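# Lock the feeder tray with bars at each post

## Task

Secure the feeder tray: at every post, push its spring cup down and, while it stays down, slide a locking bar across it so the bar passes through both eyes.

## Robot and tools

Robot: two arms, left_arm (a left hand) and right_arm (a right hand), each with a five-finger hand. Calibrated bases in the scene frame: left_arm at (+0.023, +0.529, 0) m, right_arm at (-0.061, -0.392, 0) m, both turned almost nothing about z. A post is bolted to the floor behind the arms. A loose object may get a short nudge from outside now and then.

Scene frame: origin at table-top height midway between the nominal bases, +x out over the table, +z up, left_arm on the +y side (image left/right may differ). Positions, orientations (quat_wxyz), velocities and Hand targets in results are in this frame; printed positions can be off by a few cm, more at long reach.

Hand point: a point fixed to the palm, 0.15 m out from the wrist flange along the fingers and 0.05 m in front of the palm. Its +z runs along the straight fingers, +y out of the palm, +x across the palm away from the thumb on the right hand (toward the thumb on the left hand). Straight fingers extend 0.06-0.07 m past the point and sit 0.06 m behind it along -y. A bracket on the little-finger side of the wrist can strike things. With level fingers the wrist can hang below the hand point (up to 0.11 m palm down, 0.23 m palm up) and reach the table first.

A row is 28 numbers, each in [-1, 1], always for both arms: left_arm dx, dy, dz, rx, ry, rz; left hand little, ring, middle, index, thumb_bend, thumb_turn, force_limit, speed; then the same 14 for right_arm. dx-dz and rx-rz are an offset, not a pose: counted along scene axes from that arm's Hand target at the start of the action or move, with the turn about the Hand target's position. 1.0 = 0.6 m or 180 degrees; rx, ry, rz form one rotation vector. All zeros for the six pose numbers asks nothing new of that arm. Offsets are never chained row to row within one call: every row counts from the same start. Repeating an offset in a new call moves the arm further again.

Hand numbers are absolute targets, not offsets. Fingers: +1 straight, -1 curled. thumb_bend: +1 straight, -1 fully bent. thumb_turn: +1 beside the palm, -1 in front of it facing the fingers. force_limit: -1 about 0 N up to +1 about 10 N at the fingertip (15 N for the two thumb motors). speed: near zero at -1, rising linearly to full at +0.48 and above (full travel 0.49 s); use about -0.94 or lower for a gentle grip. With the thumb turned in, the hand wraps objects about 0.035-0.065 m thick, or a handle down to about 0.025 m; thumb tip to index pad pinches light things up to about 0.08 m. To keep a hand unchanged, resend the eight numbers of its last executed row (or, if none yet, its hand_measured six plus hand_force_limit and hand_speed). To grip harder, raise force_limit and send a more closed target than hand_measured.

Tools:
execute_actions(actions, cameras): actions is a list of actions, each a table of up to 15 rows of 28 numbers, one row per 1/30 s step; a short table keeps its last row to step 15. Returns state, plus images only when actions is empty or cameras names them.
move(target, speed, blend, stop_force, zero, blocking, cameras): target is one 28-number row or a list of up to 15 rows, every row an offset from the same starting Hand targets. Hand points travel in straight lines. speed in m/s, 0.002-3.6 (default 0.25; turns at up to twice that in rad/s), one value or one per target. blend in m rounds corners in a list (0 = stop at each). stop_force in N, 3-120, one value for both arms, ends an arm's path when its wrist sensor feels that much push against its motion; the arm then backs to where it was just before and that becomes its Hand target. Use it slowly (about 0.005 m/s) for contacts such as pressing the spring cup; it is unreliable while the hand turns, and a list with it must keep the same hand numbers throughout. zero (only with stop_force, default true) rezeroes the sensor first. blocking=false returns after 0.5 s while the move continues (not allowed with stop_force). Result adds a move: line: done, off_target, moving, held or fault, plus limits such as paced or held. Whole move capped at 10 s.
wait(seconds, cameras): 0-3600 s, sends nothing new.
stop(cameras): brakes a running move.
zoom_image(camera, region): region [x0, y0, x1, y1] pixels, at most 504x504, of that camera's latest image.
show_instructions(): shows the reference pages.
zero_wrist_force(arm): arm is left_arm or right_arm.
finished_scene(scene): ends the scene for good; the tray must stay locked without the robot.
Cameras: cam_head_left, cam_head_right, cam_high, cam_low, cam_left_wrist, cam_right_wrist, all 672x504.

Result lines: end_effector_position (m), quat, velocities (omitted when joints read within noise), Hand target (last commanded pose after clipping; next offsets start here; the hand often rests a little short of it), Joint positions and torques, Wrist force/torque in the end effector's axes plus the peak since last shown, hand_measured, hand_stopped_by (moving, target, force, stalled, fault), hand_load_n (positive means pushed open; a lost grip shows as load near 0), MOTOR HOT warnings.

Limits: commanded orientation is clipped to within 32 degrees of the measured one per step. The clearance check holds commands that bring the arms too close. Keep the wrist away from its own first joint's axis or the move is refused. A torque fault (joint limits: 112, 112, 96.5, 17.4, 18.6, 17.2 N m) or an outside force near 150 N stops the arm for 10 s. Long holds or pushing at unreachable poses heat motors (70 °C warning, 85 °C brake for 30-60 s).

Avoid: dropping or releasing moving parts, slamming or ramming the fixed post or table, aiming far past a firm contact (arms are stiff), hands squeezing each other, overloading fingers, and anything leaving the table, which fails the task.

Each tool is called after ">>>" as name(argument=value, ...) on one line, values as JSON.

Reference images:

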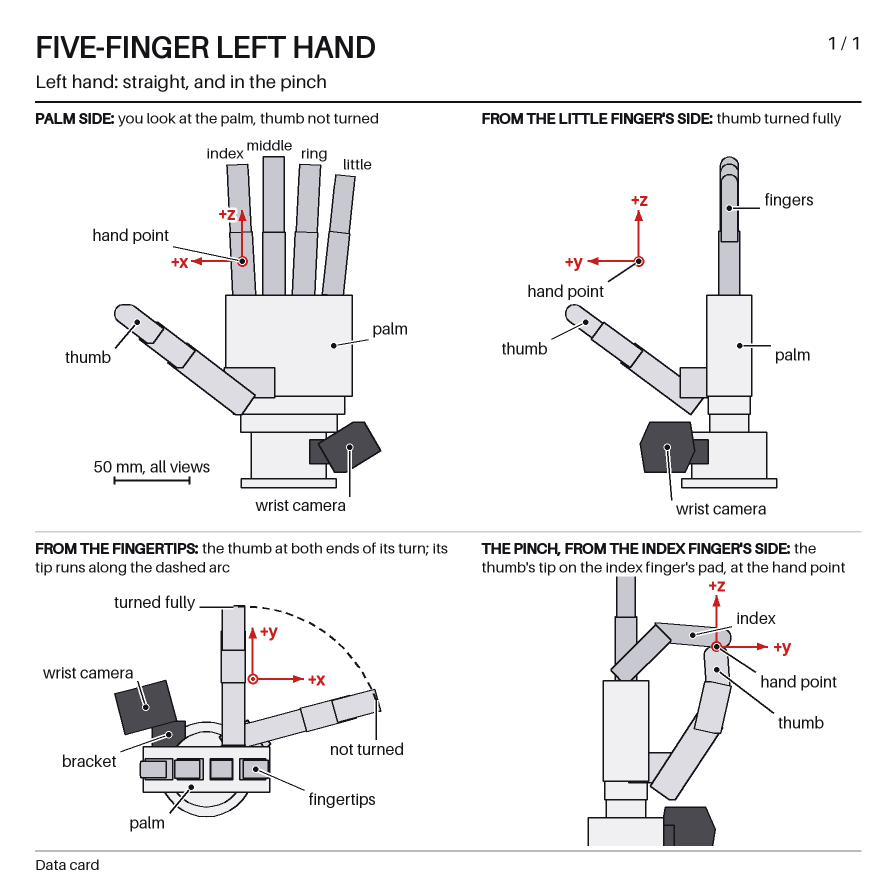

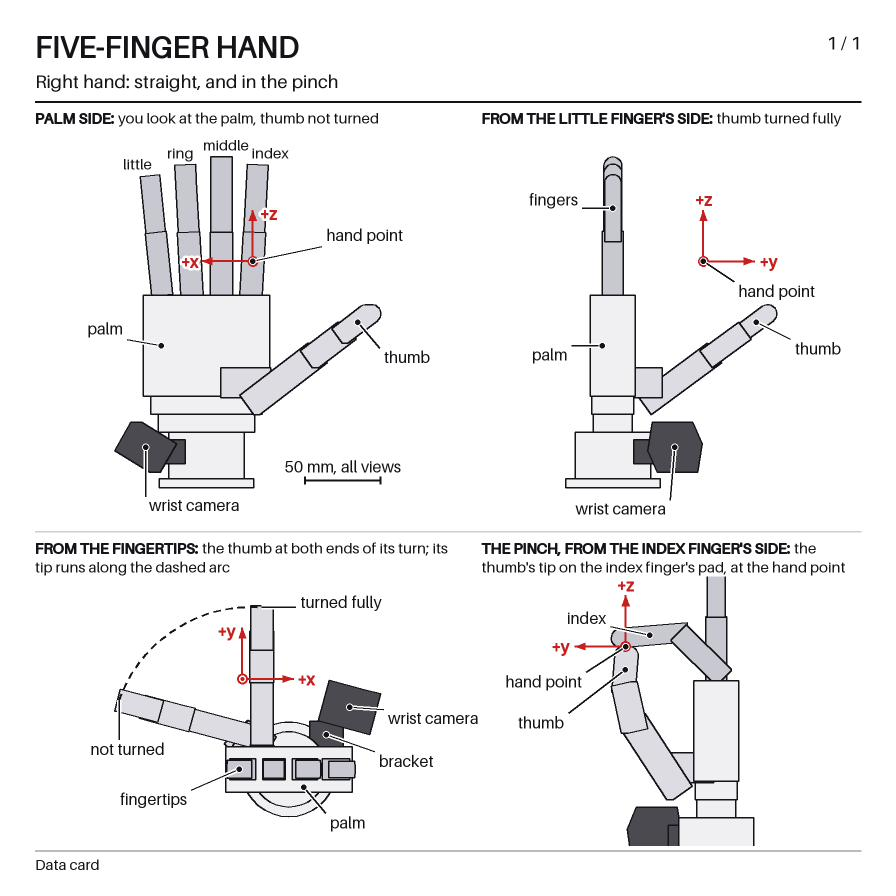

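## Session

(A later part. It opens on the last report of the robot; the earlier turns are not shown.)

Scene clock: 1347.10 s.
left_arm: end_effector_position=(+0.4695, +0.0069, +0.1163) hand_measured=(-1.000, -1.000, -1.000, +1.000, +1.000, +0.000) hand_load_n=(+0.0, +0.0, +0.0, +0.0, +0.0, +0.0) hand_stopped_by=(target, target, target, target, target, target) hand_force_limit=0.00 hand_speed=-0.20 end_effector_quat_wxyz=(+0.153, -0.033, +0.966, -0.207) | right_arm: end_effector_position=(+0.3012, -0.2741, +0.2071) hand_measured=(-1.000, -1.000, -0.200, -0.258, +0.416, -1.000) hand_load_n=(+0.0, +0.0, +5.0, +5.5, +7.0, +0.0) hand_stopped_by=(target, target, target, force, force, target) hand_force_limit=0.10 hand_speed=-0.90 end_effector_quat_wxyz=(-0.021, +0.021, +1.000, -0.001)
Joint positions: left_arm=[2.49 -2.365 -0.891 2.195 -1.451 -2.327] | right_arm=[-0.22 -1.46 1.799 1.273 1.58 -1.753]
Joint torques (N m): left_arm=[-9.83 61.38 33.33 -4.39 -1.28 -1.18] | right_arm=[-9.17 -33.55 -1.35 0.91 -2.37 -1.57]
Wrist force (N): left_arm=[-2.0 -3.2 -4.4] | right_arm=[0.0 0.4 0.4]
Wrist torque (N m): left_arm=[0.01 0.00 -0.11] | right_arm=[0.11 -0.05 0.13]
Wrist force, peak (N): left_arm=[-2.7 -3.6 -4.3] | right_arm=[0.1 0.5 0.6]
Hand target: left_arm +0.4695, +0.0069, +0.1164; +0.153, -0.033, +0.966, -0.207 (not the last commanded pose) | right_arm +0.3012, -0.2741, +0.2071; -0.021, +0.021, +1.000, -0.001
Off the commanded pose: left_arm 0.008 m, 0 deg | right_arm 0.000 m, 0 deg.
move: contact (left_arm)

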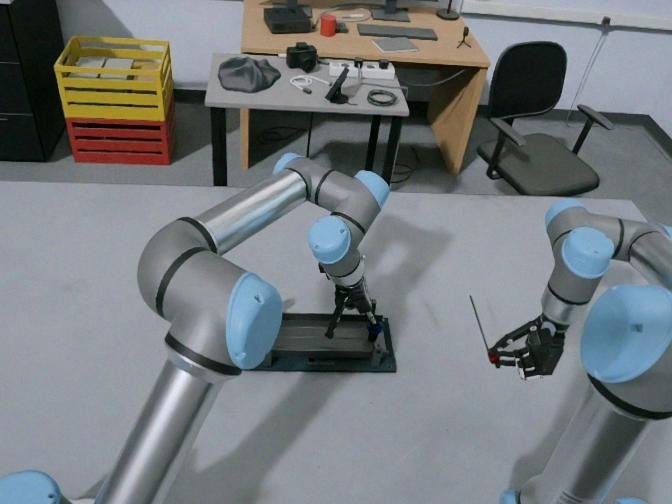

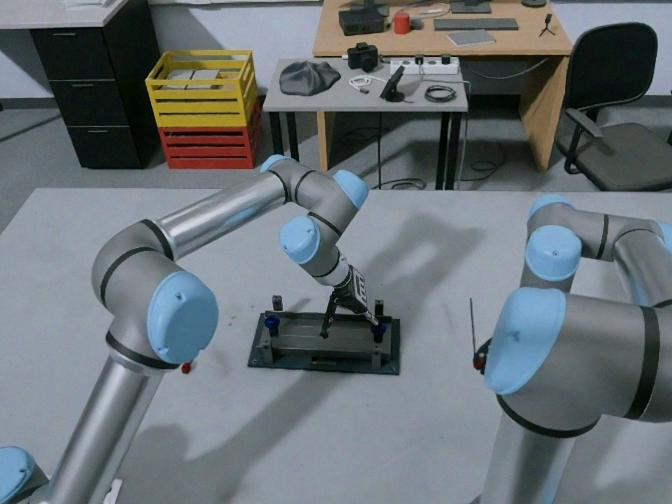

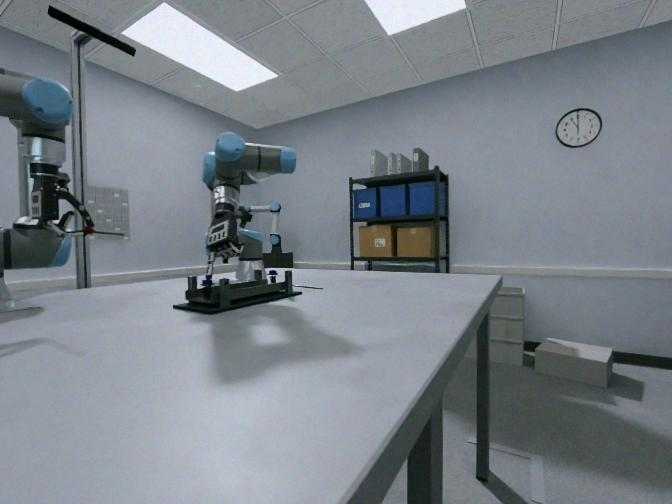

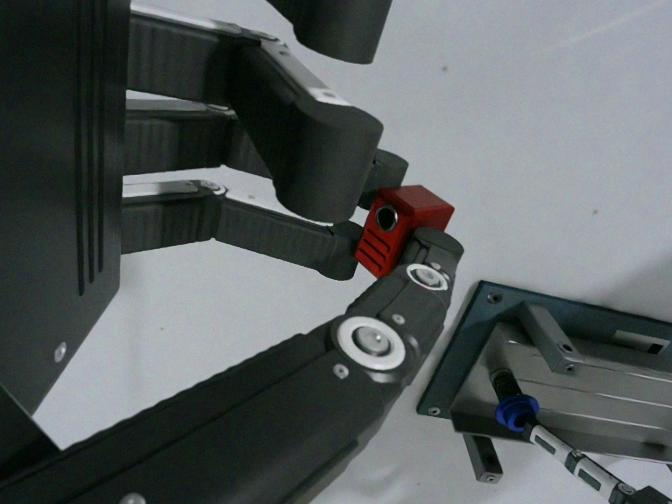

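>>> move(target=[[0,0,0.0083,0,0,0, -1,-1,-1,1,1,0, 0,-0.2, 0,0,0,0,0,0, -1,-1,-0.2,-0.5,0.0,-1,0.1,-0.9],[0,0.005,0.0083,0,0,0, -1,-1,-1,1,1,0, 0,-0.2, 0,0,0,0,0,0, -1,-1,-0.2,-0.5,0.0,-1,0.1,-0.9],[0,0.005,-0.0142,0,0,0, -1,-1,-1,1,1,0, 0,-0.2, 0,0,0,0,0,0, -1,-1,-0.2,-0.5,0.0,-1,0.1,-0.9]], speed=0.02, cameras=["cam_head_left","cam_head_right","cam_low","cam_right_wrist"])

>>> zoom_image(camera="cam_low", region=[180, 250, 240, 310])

>>> zoom_image(camera="cam_right_wrist", region=[472, 354, 622, 504])

>>> zoom_image(camera="cam_head_left", region=[350, 290, 400, 340])

Scene clock: 1385.13 s.
left_arm: end_effector_position=(+0.4695, +0.0099, +0.1080) hand_measured=(-1.000, -1.000, -1.000, +1.000, +1.000, +0.000) hand_load_n=(+0.0, +0.0, +0.0, +0.5, +0.0, +0.5) hand_stopped_by=(target, target, target, target, target, target) hand_force_limit=0.00 hand_speed=-0.20 end_effector_quat_wxyz=(+0.153, -0.033, +0.966, -0.207) | right_arm: end_effector_position=(+0.3012, -0.2741, +0.2071) hand_measured=(-1.000, -1.000, -0.200, -0.258, +0.416, -1.000) hand_load_n=(+0.0, +0.0, +5.0, +5.0, +7.0, +0.5) hand_stopped_by=(target, target, target, force, force, target) hand_force_limit=0.10 hand_speed=-0.90 end_effector_quat_wxyz=(-0.021, +0.021, +1.000, -0.001)
Joint positions: left_arm=[2.494 -2.361 -0.92 2.219 -1.449 -2.324] | right_arm=[-0.22 -1.46 1.799 1.273 1.58 -1.753]
Joint torques (N m): left_arm=[8.52 21.84 2.09 1.54 1.54 1.2] | right_arm=[-9.09 -33.43 -1.72 0.96 -2.35 -1.48]
Wrist force (N): left_arm=[-5.0 -6.9 -9.4] | right_arm=[0.0 0.3 0.5]
Wrist torque (N m): left_arm=[0.24 0.04 -0.27] | right_arm=[0.08 -0.05 0.12]
Wrist force, peak (N): left_arm=[-4.7 -6.8 -9.6] | right_arm=[-0.1 0.7 0.4]
Hand target: left_arm +0.4695, +0.0099, +0.1078; +0.153, -0.033, +0.966, -0.207 | right_arm +0.3012, -0.2741, +0.2071; -0.021, +0.021, +1.000, -0.001
Off the commanded pose: left_arm 0.000 m, 0 deg | right_arm 0.000 m, 0 deg.
move: done

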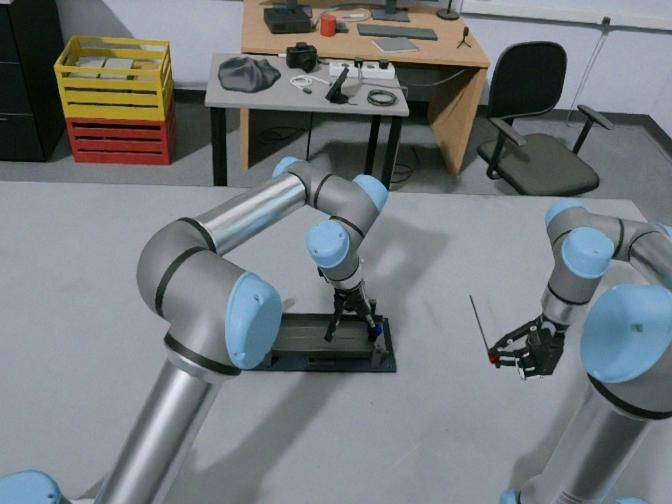

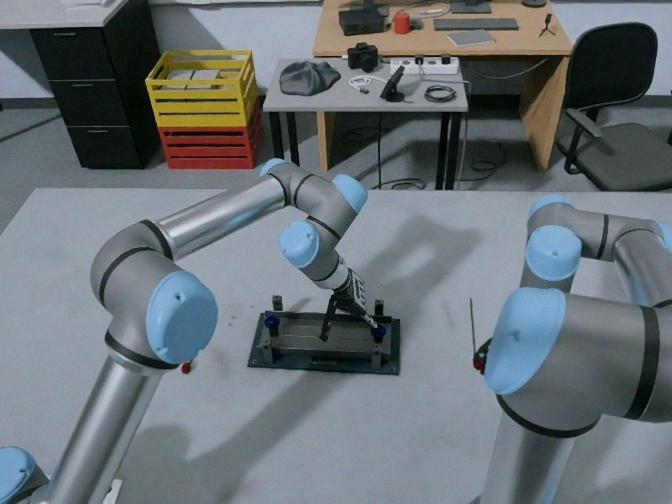

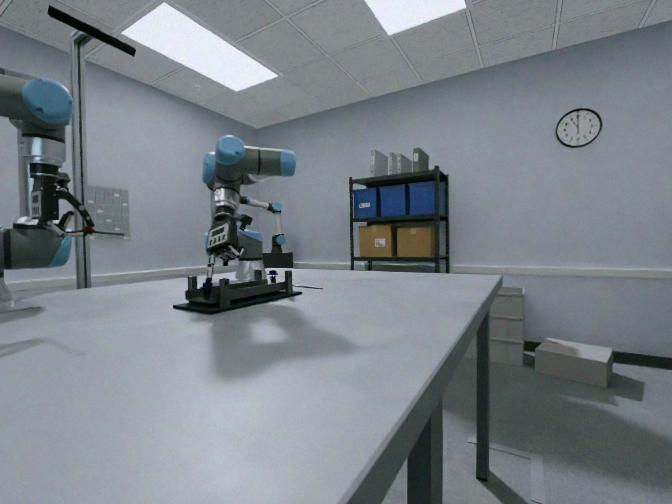

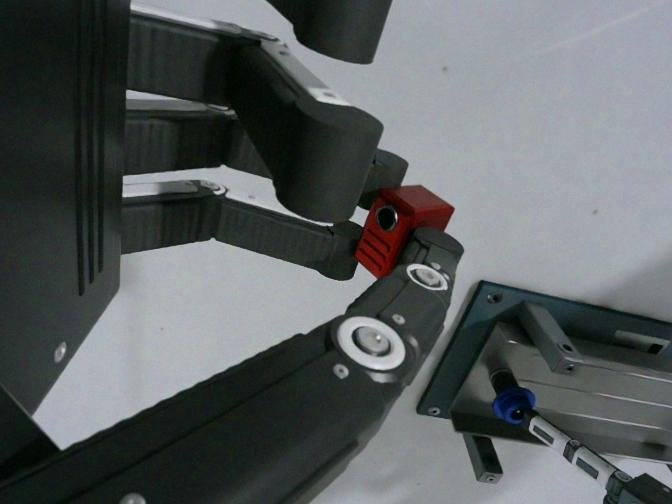

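Scaled by 8.400 from the camera's image (finer frame: 960x720).

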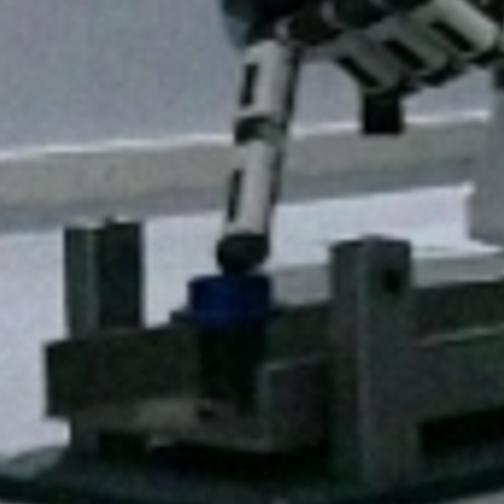

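Scaled by 3.360 from the camera's image (finer frame: 960x720).

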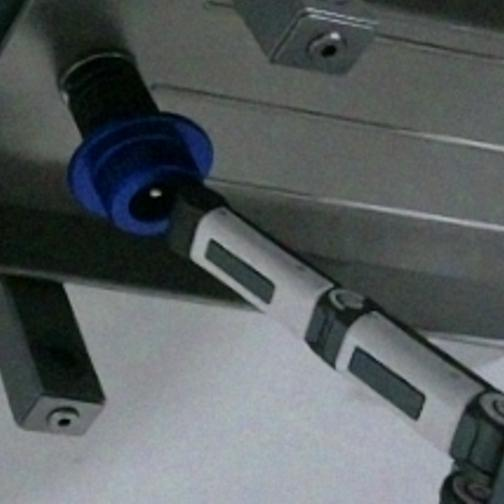

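Scaled by 10.080 from the camera's image (finer frame: 960x720).

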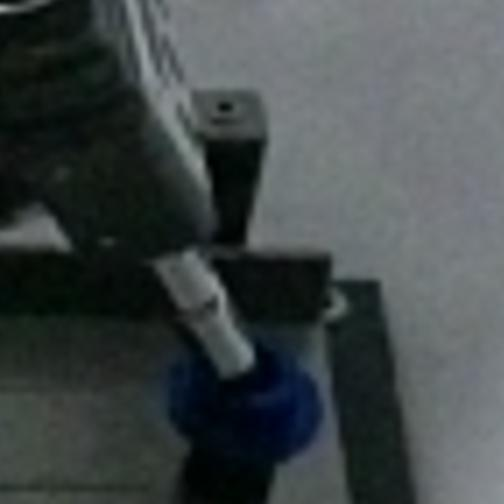

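>>> move(target=[0,0.003,-0.0017,0,0,0, -1,-1,-1,1,1,0, 0,-0.2, 0,0,0,0,0,0, -1,-1,-0.2,-0.5,0.0,-1,0.1,-0.9], speed=0.01, cameras=["cam_low","cam_right_wrist"])

>>> zoom_image(camera="cam_low", region=[180, 250, 240, 310])

>>> zoom_image(camera="cam_right_wrist", region=[472, 354, 572, 454])

Scene clock: 1408.17 s.
left_arm: end_effector_position=(+0.4695, +0.0116, +0.1068) hand_measured=(-1.000, -1.000, -1.000, +1.000, +1.000, +0.000) hand_load_n=(+0.0, +0.0, +0.0, +0.5, +0.0, +0.0) hand_stopped_by=(target, target, target, target, target, target) hand_force_limit=0.00 hand_speed=-0.20 end_effector_quat_wxyz=(+0.153, -0.033, +0.966, -0.207) | right_arm: end_effector_position=(+0.3012, -0.2741, +0.2071) hand_measured=(-1.000, -1.000, -0.200, -0.258, +0.416, -1.000) hand_load_n=(+0.0, +0.0, +5.0, +5.0, +7.0, +0.0) hand_stopped_by=(target, target, target, force, force, target) hand_force_limit=0.10 hand_speed=-0.90 end_effector_quat_wxyz=(-0.021, +0.021, +1.000, -0.001)
Joint positions: left_arm=[2.496 -2.358 -0.929 2.224 -1.448 -2.322] | right_arm=[-0.22 -1.46 1.799 1.273 1.58 -1.753]
Joint torques (N m): left_arm=[8.92 64.2 3.65 0.8 1.49 1.03] | right_arm=[-8.63 -33.57 -1.76 0.9 -2.36 -1.46]
Wrist force (N): left_arm=[-5.3 -6.4 -10.5] | right_arm=[0.1 0.3 0.2]
Wrist torque (N m): left_arm=[0.38 -0.02 -0.30] | right_arm=[0.09 -0.05 0.13]
Wrist force, peak (N): left_arm=[-5.3 -6.7 -10.9] | right_arm=[0.1 0.5 0.7]
Hand target: left_arm +0.4695, +0.0117, +0.1068; +0.153, -0.033, +0.966, -0.207 | right_arm +0.3012, -0.2741, +0.2071; -0.021, +0.021, +1.000, -0.001
Off the commanded pose: left_arm 0.000 m, 0 deg | right_arm 0.000 m, 0 deg.
move: done

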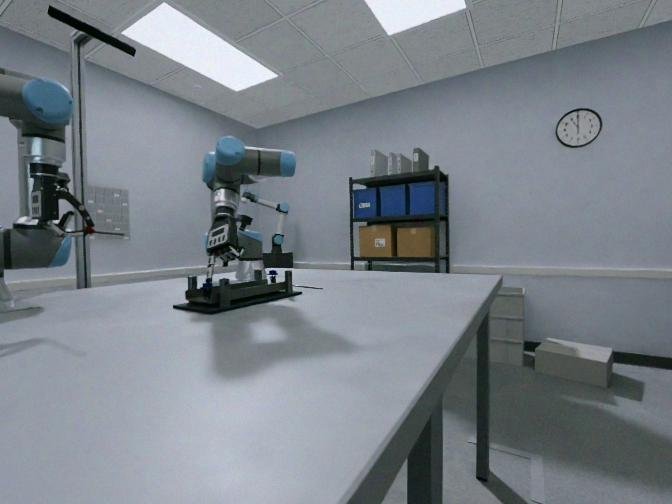

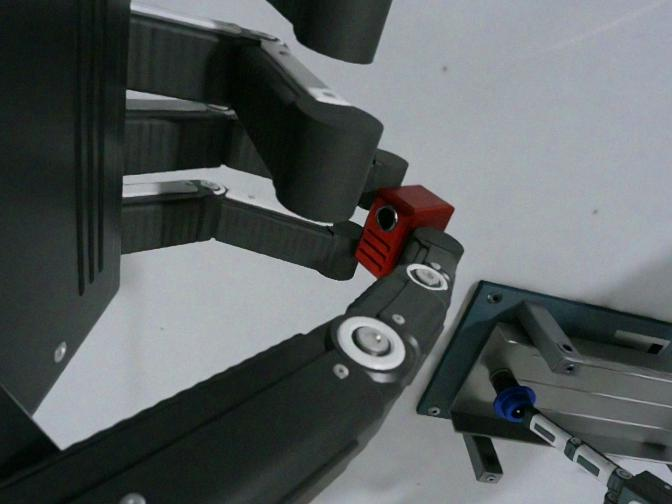

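Scaled by 8.400 from the camera's image (finer frame: 960x720).

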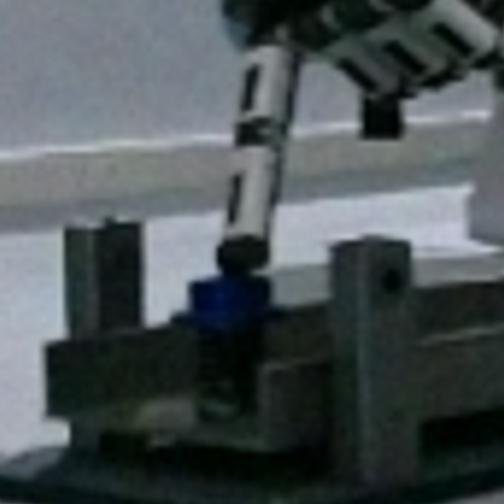

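Scaled by 5.040 from the camera's image (finer frame: 960x720).

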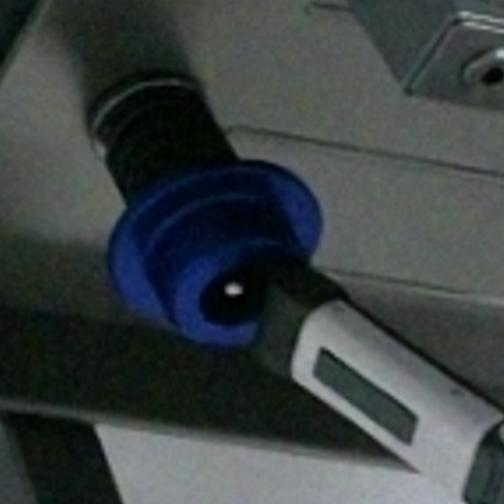

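>>> move(target=[0,0,0,0,0,0, -1,-1,-1,1,1,0, 0,-0.2, -0.183,0.0,0,0,0,0, -1,-1,-0.2,-0.5,0.0,-1,0.1,-0.9], speed=0.1)

>>> move(target=[0,0,0,0,0,0, -1,-1,-1,1,1,0, 0,-0.2, 0.0,0.333,-0.0833,0,0,0, -1,-1,-0.2,-0.5,0.0,-1,0.1,-0.9], speed=0.1, cameras=["cam_head_left","cam_head_right","cam_low","cam_right_wrist","cam_high"])

>>> zoom_image(camera="cam_low", region=[130, 220, 250, 340])

>>> zoom_image(camera="cam_head_left", region=[300, 290, 440, 430])

>>> zoom_image(camera="cam_head_right", region=[300, 290, 440, 430])

Scene clock: 1435.37 s.
left_arm: end_effector_position=(+0.4695, +0.0117, +0.1068) hand_measured=(-1.000, -1.000, -1.000, +1.000, +1.000, +0.000) hand_load_n=(+0.0, +0.0, +0.0, +0.5, +0.0, +0.0) hand_stopped_by=(target, target, target, target, target, target) hand_force_limit=0.00 hand_speed=-0.20 end_effector_quat_wxyz=(+0.153, -0.033, +0.966, -0.207) | right_arm: end_effector_position=(+0.1915, -0.2741, +0.2071) hand_measured=(-1.000, -1.000, -0.200, -0.258, +0.416, -1.000) hand_load_n=(+0.0, +0.0, +5.0, +5.0, +7.0, +0.0) hand_stopped_by=(target, target, target, force, force, target) hand_force_limit=0.10 hand_speed=-0.90 end_effector_quat_wxyz=(-0.021, +0.021, +1.000, -0.001)
Joint positions: left_arm=[2.496 -2.358 -0.929 2.224 -1.448 -2.321] | right_arm=[-0.34 -1.75 2.078 1.283 1.585 -1.872]
Joint torques (N m): left_arm=[8.52 65.09 1.17 1.02 1.52 1] | right_arm=[-8.82 -18.56 -1.12 5.2 -2.02 -1.86]
Wrist force (N): left_arm=[-5.3 -6.6 -10.7] | right_arm=[-0.1 0.2 0.5]
Wrist torque (N m): left_arm=[0.35 -0.01 -0.30] | right_arm=[0.06 -0.04 0.11]
Wrist force, peak (N): left_arm=[-5.4 -6.6 -10.9] | right_arm=[0.0 1.0 0.3]
Hand target: left_arm +0.4695, +0.0117, +0.1068; +0.153, -0.033, +0.966, -0.207 | right_arm +0.1914, -0.2741, +0.2071; -0.021, +0.021, +1.000, -0.001
Off the commanded pose: left_arm 0.000 m, 0 deg | right_arm 0.000 m, 0 deg.
move: done

Scene clock: 1438.03 s.
left_arm: end_effector_position=(+0.4695, +0.0117, +0.1068) hand_measured=(-1.000, -1.000, -1.000, +1.000, +1.000, +0.000) hand_load_n=(+0.0, +0.0, +0.0, +0.5, +0.0, +0.0) hand_stopped_by=(target, target, target, target, target, target) hand_force_limit=0.00 hand_speed=-0.20 end_effector_quat_wxyz=(+0.153, -0.033, +0.966, -0.207) | right_arm: end_effector_position=(+0.1914, -0.0744, +0.1572) hand_measured=(-1.000, -1.000, -0.200, -0.258, +0.416, -1.000) hand_load_n=(+0.0, +0.0, +5.0, +5.0, +7.0, +0.5) hand_stopped_by=(target, target, target, force, force, target) hand_force_limit=0.10 hand_speed=-0.90 end_effector_quat_wxyz=(-0.021, +0.021, +1.000, -0.001)
Joint positions: left_arm=[2.496 -2.358 -0.929 2.224 -1.448 -2.321] | right_arm=[0.455 -1.408 1.876 1.14 1.553 -1.078]
Joint torques (N m): left_arm=[8.32 65.04 0.74 1.01 1.49 1.16] | right_arm=[8.46 -8.24 -32.61 0.67 1.91 1.57]
Wrist force (N): left_arm=[-5.3 -6.6 -10.6] | right_arm=[0.0 0.4 0.3]
Wrist torque (N m): left_arm=[0.34 -0.01 -0.30] | right_arm=[0.12 -0.05 -0.01]
Wrist force, peak (N): left_arm=[-5.5 -6.7 -10.9] | right_arm=[-0.6 -2.7 0.5]
Hand target: left_arm +0.4695, +0.0117, +0.1068; +0.153, -0.033, +0.966, -0.207 | right_arm +0.1914, -0.0743, +0.1571; -0.021, +0.021, +1.000, -0.001
Off the commanded pose: left_arm 0.000 m, 0 deg | right_arm 0.000 m, 0 deg.
move: done
Images, in order (width x height): cam_head_left 672x504, cam_head_right 672x504, cam_high 672x504, cam_low 672x504, cam_right_wrist 672x504.

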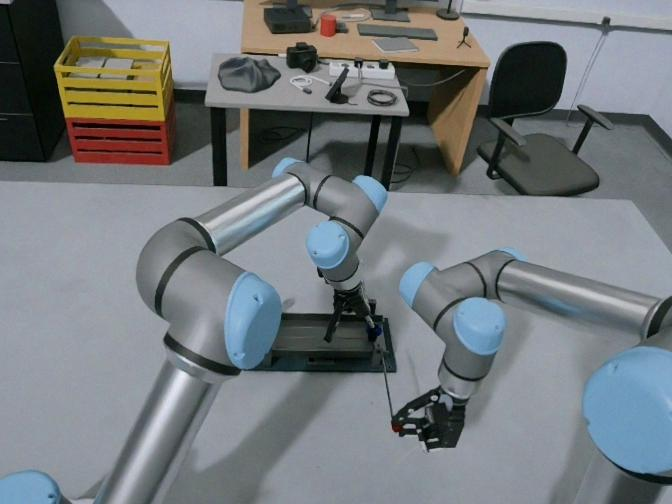

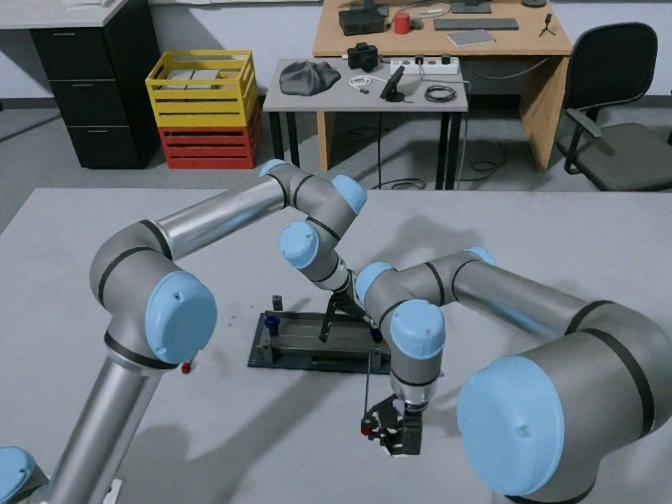

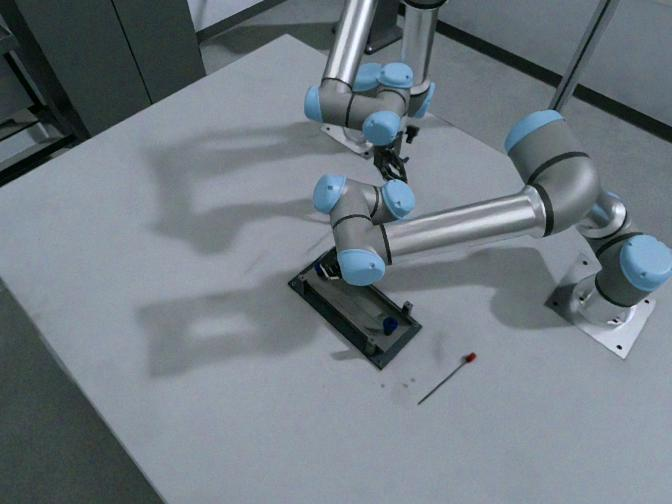

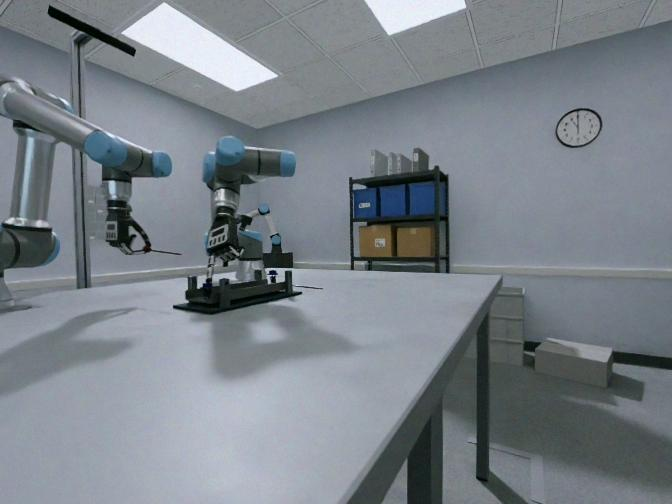

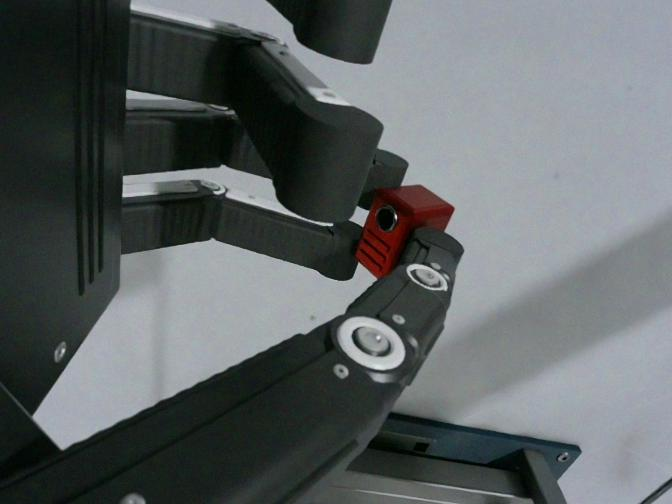

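Scaled by 4.200 from the camera's image (finer frame: 960x720).

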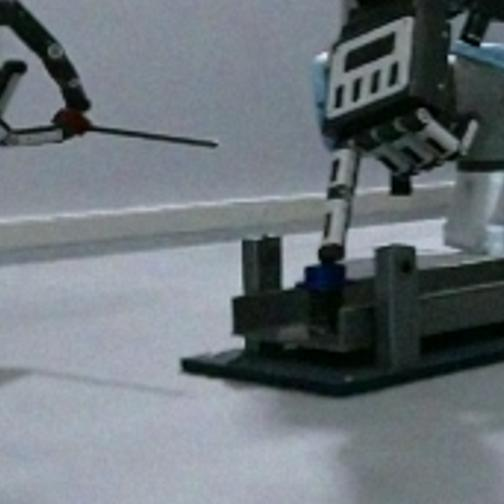

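Scaled by 3.600 from the camera's image (finer frame: 960x720).

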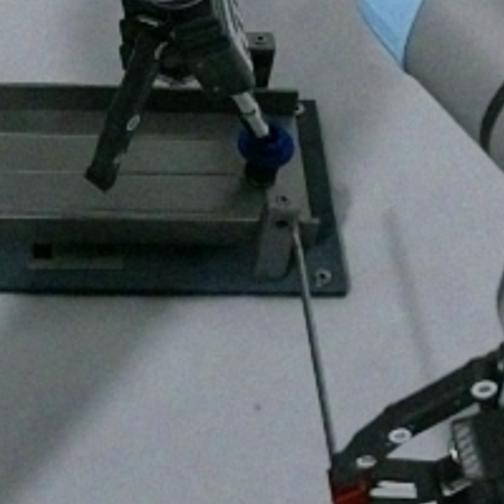

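Scaled by 3.600 from the camera's image (finer frame: 960x720).

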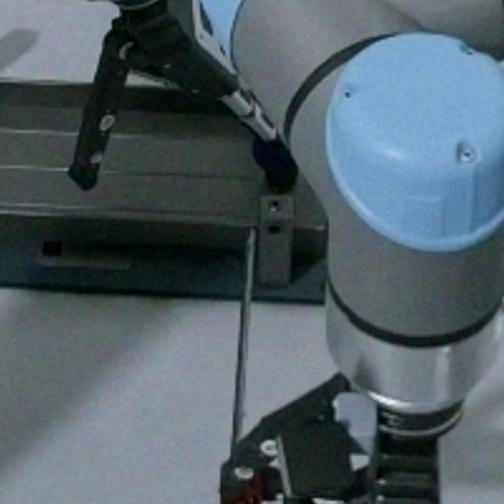

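>>> zoom_image(camera="cam_head_right", region=[250, 285, 350, 385])

>>> zoom_image(camera="cam_head_left", region=[350, 330, 430, 440])

>>> zoom_image(camera="cam_head_right", region=[340, 330, 420, 440])

>>> zoom_image(camera="cam_low", region=[130, 230, 200, 300])

Scaled by 5.040 from the camera's image (finer frame: 960x720).

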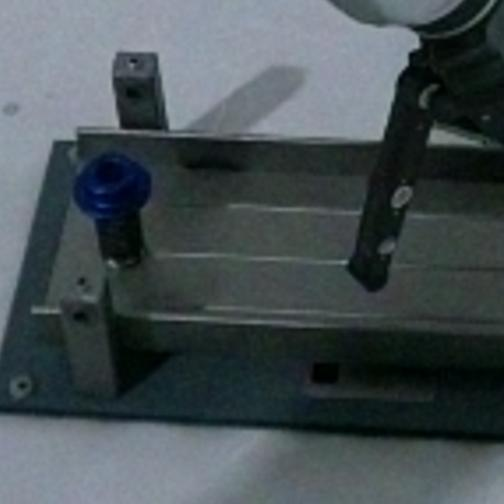

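Scaled by 4.582 from the camera's image (finer frame: 960x720).

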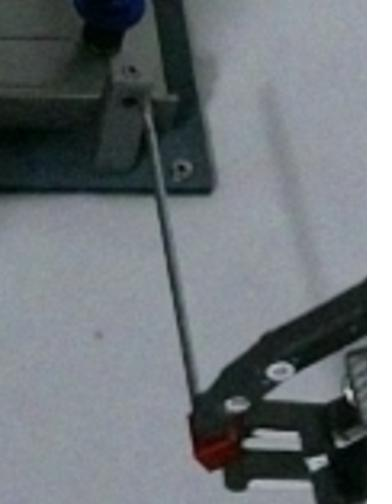

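Scaled by 4.582 from the camera's image (finer frame: 960x720).

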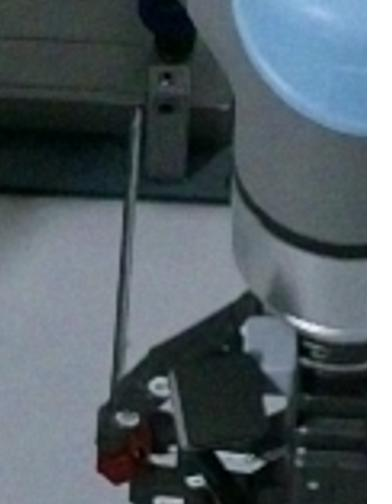

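Scaled by 7.200 from the camera's image (finer frame: 960x720).

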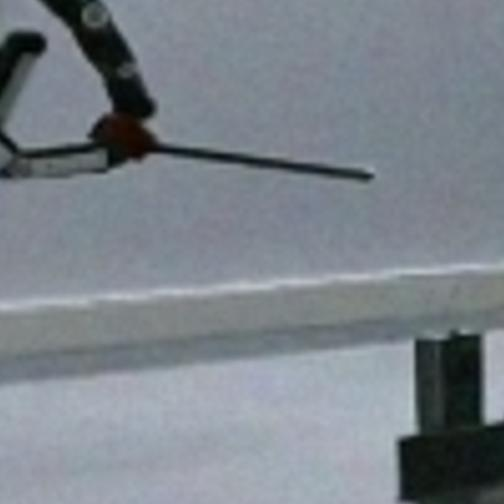

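>>> move(target=[0,0,0,0,0,0, -1,-1,-1,1,1,0, 0,-0.2, 0.0,0,-0.05,0,-0.025,0, -1,-1,-0.2,-0.5,0.0,-1,0.1,-0.9], speed=0.05, cameras=["cam_head_left","cam_head_right","cam_low","cam_high"])

>>> zoom_image(camera="cam_low", region=[130, 230, 230, 300])

>>> zoom_image(camera="cam_head_left", region=[350, 330, 430, 440])

>>> zoom_image(camera="cam_head_right", region=[340, 330, 420, 440])

Scene clock: 1510.93 s.
left_arm: end_effector_position=(+0.4695, +0.0117, +0.1068) hand_measured=(-1.000, -1.000, -1.000, +1.000, +1.000, +0.000) hand_load_n=(+0.0, +0.0, +0.0, +0.0, +0.0, +0.0) hand_stopped_by=(target, target, target, target, target, target) hand_force_limit=0.00 hand_speed=-0.20 end_effector_quat_wxyz=(+0.153, -0.033, +0.966, -0.207) | right_arm: end_effector_position=(+0.1914, -0.0743, +0.1272) hand_measured=(-1.000, -1.000, -0.200, -0.258, +0.416, -1.000) hand_load_n=(+0.0, +0.0, +5.0, +5.5, +7.0, +0.0) hand_stopped_by=(target, target, target, force, force, target) hand_force_limit=0.10 hand_speed=-0.90 end_effector_quat_wxyz=(+0.018, +0.021, +1.000, +0.000)
Joint positions: left_arm=[2.496 -2.358 -0.929 2.224 -1.448 -2.321] | right_arm=[0.483 -1.407 1.949 0.996 1.588 -1.049]
Joint torques (N m): left_arm=[8.72 64.33 0.71 0.75 1.55 1.08] | right_arm=[8.93 -7.33 -0.16 0.69 2.28 1.48]
Wrist force (N): left_arm=[-5.4 -6.8 -10.5] | right_arm=[0.2 0.3 0.3]
Wrist torque (N m): left_arm=[0.31 0.00 -0.30] | right_arm=[0.11 -0.07 0.00]
Wrist force, peak (N): left_arm=[-5.6 -6.7 -10.9] | right_arm=[0.4 0.5 0.6]
Hand target: left_arm +0.4695, +0.0117, +0.1068; +0.153, -0.033, +0.966, -0.207 | right_arm +0.1914, -0.0743, +0.1271; +0.018, +0.021, +1.000, +0.000
Off the commanded pose: left_arm 0.000 m, 0 deg | right_arm 0.000 m, 0 deg.
move: done
Images, in order (width x height): cam_head_left 672x504, cam_head_right 672x504, cam_high 672x504, cam_low 672x504.

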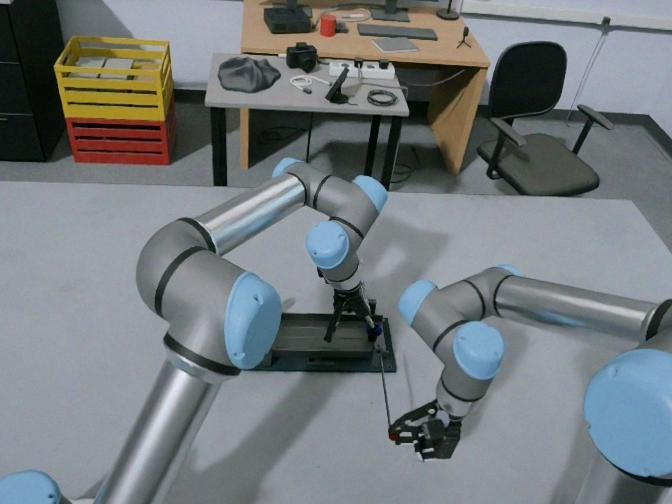

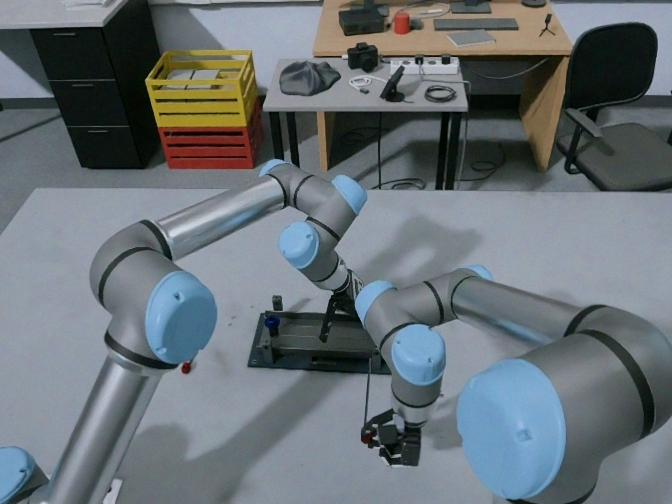

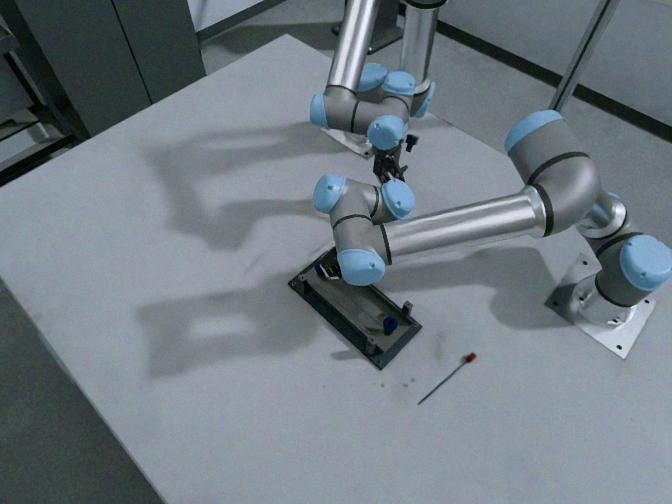

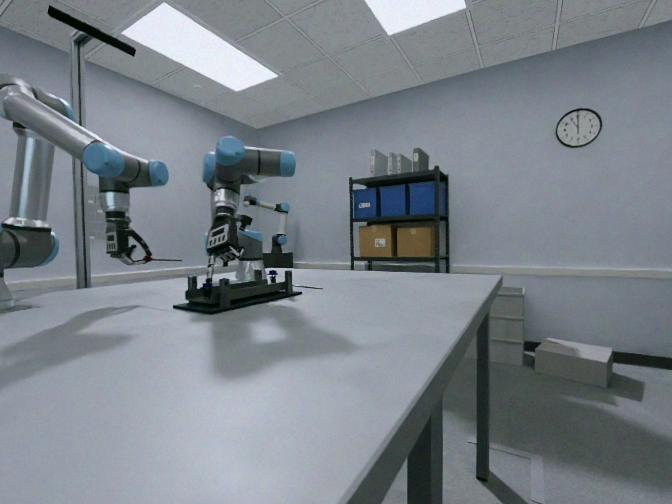

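Scaled by 5.040 from the camera's image (finer frame: 960x720).

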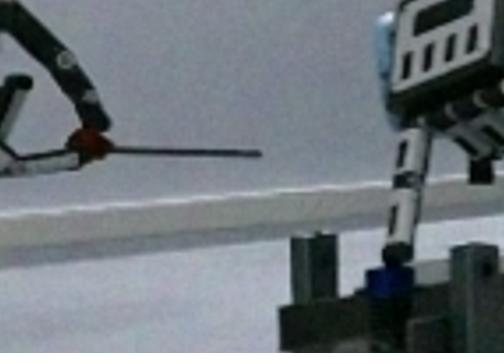

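Scaled by 4.582 from the camera's image (finer frame: 960x720).

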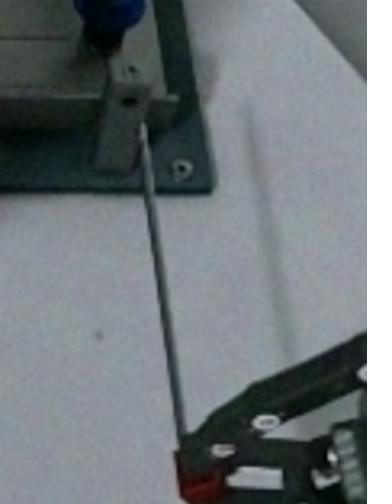

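Scaled by 4.582 from the camera's image (finer frame: 960x720).

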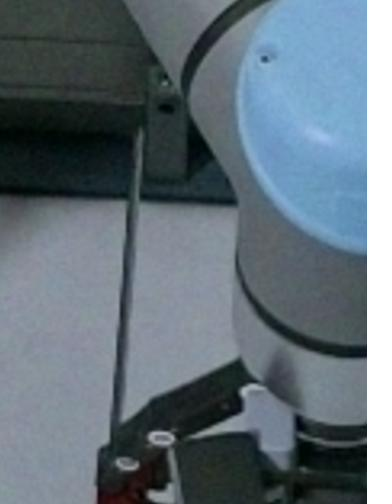

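>>> move(target=[0,0,0,0,0,0, -1,-1,-1,1,1,0, 0,-0.2, 0.0,0,-0.0667,0,0,0, -1,-1,-0.2,-0.5,0.0,-1,0.1,-0.9], speed=0.05, cameras=["cam_head_left","cam_head_right","cam_low","cam_high"])

>>> zoom_image(camera="cam_low", region=[140, 240, 240, 310])

>>> zoom_image(camera="cam_head_left", region=[350, 330, 430, 450])

>>> zoom_image(camera="cam_head_right", region=[340, 330, 420, 450])

Scene clock: 1552.73 s.
left_arm: end_effector_position=(+0.4695, +0.0117, +0.1068) hand_measured=(-1.000, -1.000, -1.000, +1.000, +1.000, +0.000) hand_load_n=(+0.0, +0.0, +0.0, +0.5, +0.0, +0.0) hand_stopped_by=(target, target, target, target, target, target) hand_force_limit=0.00 hand_speed=-0.20 end_effector_quat_wxyz=(+0.153, -0.033, +0.966, -0.207) | right_arm: end_effector_position=(+0.1914, -0.0743, +0.0872) hand_measured=(-1.000, -1.000, -0.200, -0.258, +0.416, -1.000) hand_load_n=(+0.0, +0.0, +5.0, +5.0, +7.0, +0.0) hand_stopped_by=(target, target, target, force, force, target) hand_force_limit=0.10 hand_speed=-0.90 end_effector_quat_wxyz=(+0.018, +0.021, +1.000, +0.000)
Joint positions: left_arm=[2.496 -2.358 -0.929 2.224 -1.448 -2.321] | right_arm=[0.483 -1.349 2.001 0.887 1.588 -1.049]
Joint torques (N m): left_arm=[8.42 64.45 0.77 0.85 1.47 1.09] | right_arm=[-3.3 -7.55 0.49 0.5 1.06 -1.29]
Wrist force (N): left_arm=[-5.2 -6.5 -10.7] | right_arm=[0.2 0.1 0.3]
Wrist torque (N m): left_arm=[0.35 -0.03 -0.29] | right_arm=[0.07 -0.10 0.00]
Wrist force, peak (N): left_arm=[-5.4 -6.9 -11.0] | right_arm=[0.4 0.7 0.4]
Hand target: left_arm +0.4695, +0.0117, +0.1068; +0.153, -0.033, +0.966, -0.207 | right_arm +0.1914, -0.0743, +0.0871; +0.018, +0.021, +1.000, +0.000
Off the commanded pose: left_arm 0.000 m, 0 deg | right_arm 0.000 m, 0 deg.
move: done
Images, in order (width x height): cam_head_left 672x504, cam_head_right 672x504, cam_high 672x504, cam_low 672x504.

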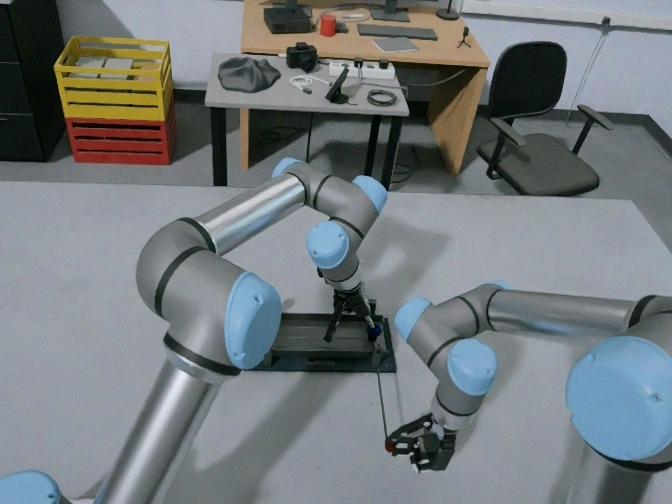

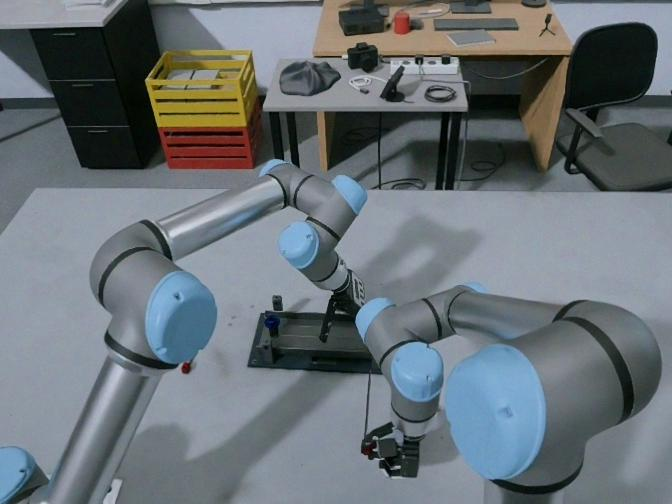

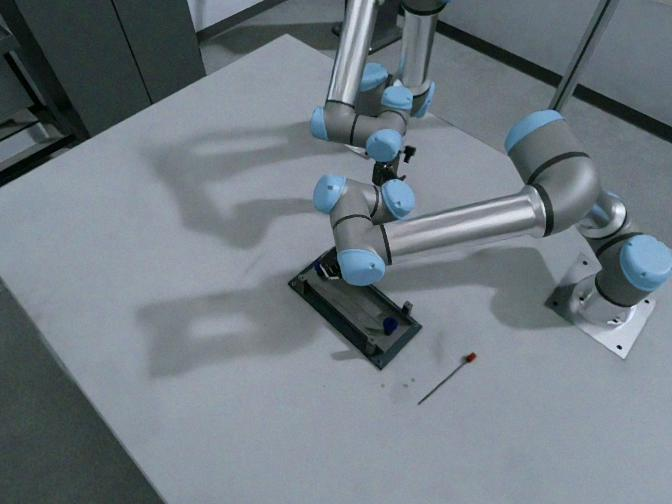

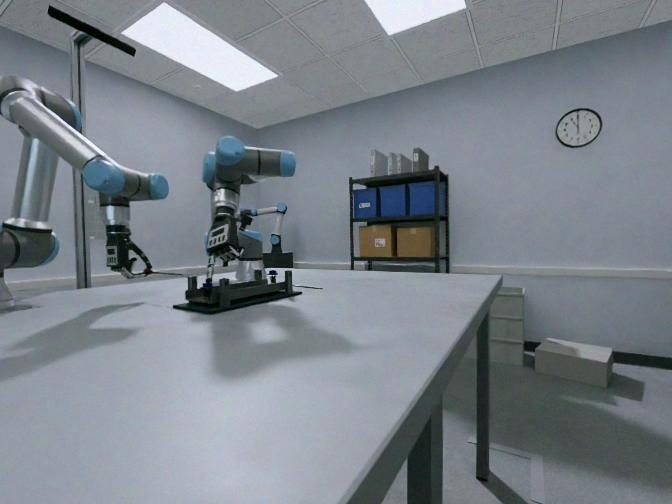

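Scaled by 5.040 from the camera's image (finer frame: 960x720).

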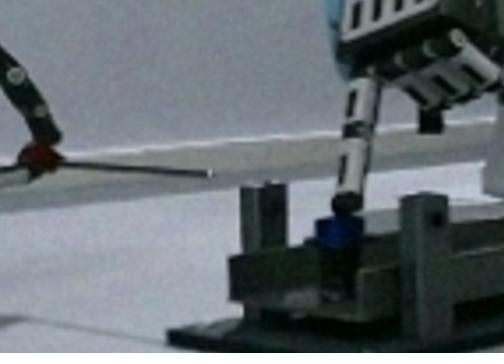

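Scaled by 4.200 from the camera's image (finer frame: 960x720).

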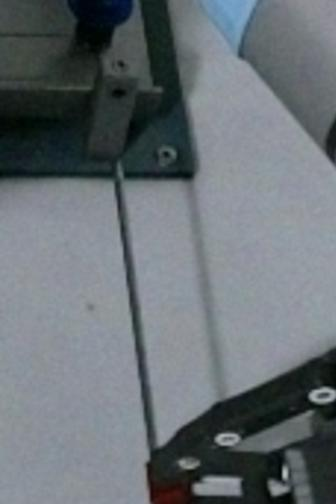

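Scaled by 4.200 from the camera's image (finer frame: 960x720).

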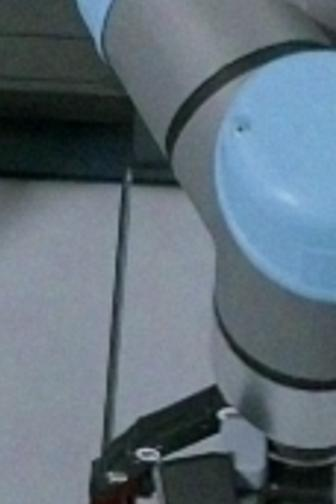

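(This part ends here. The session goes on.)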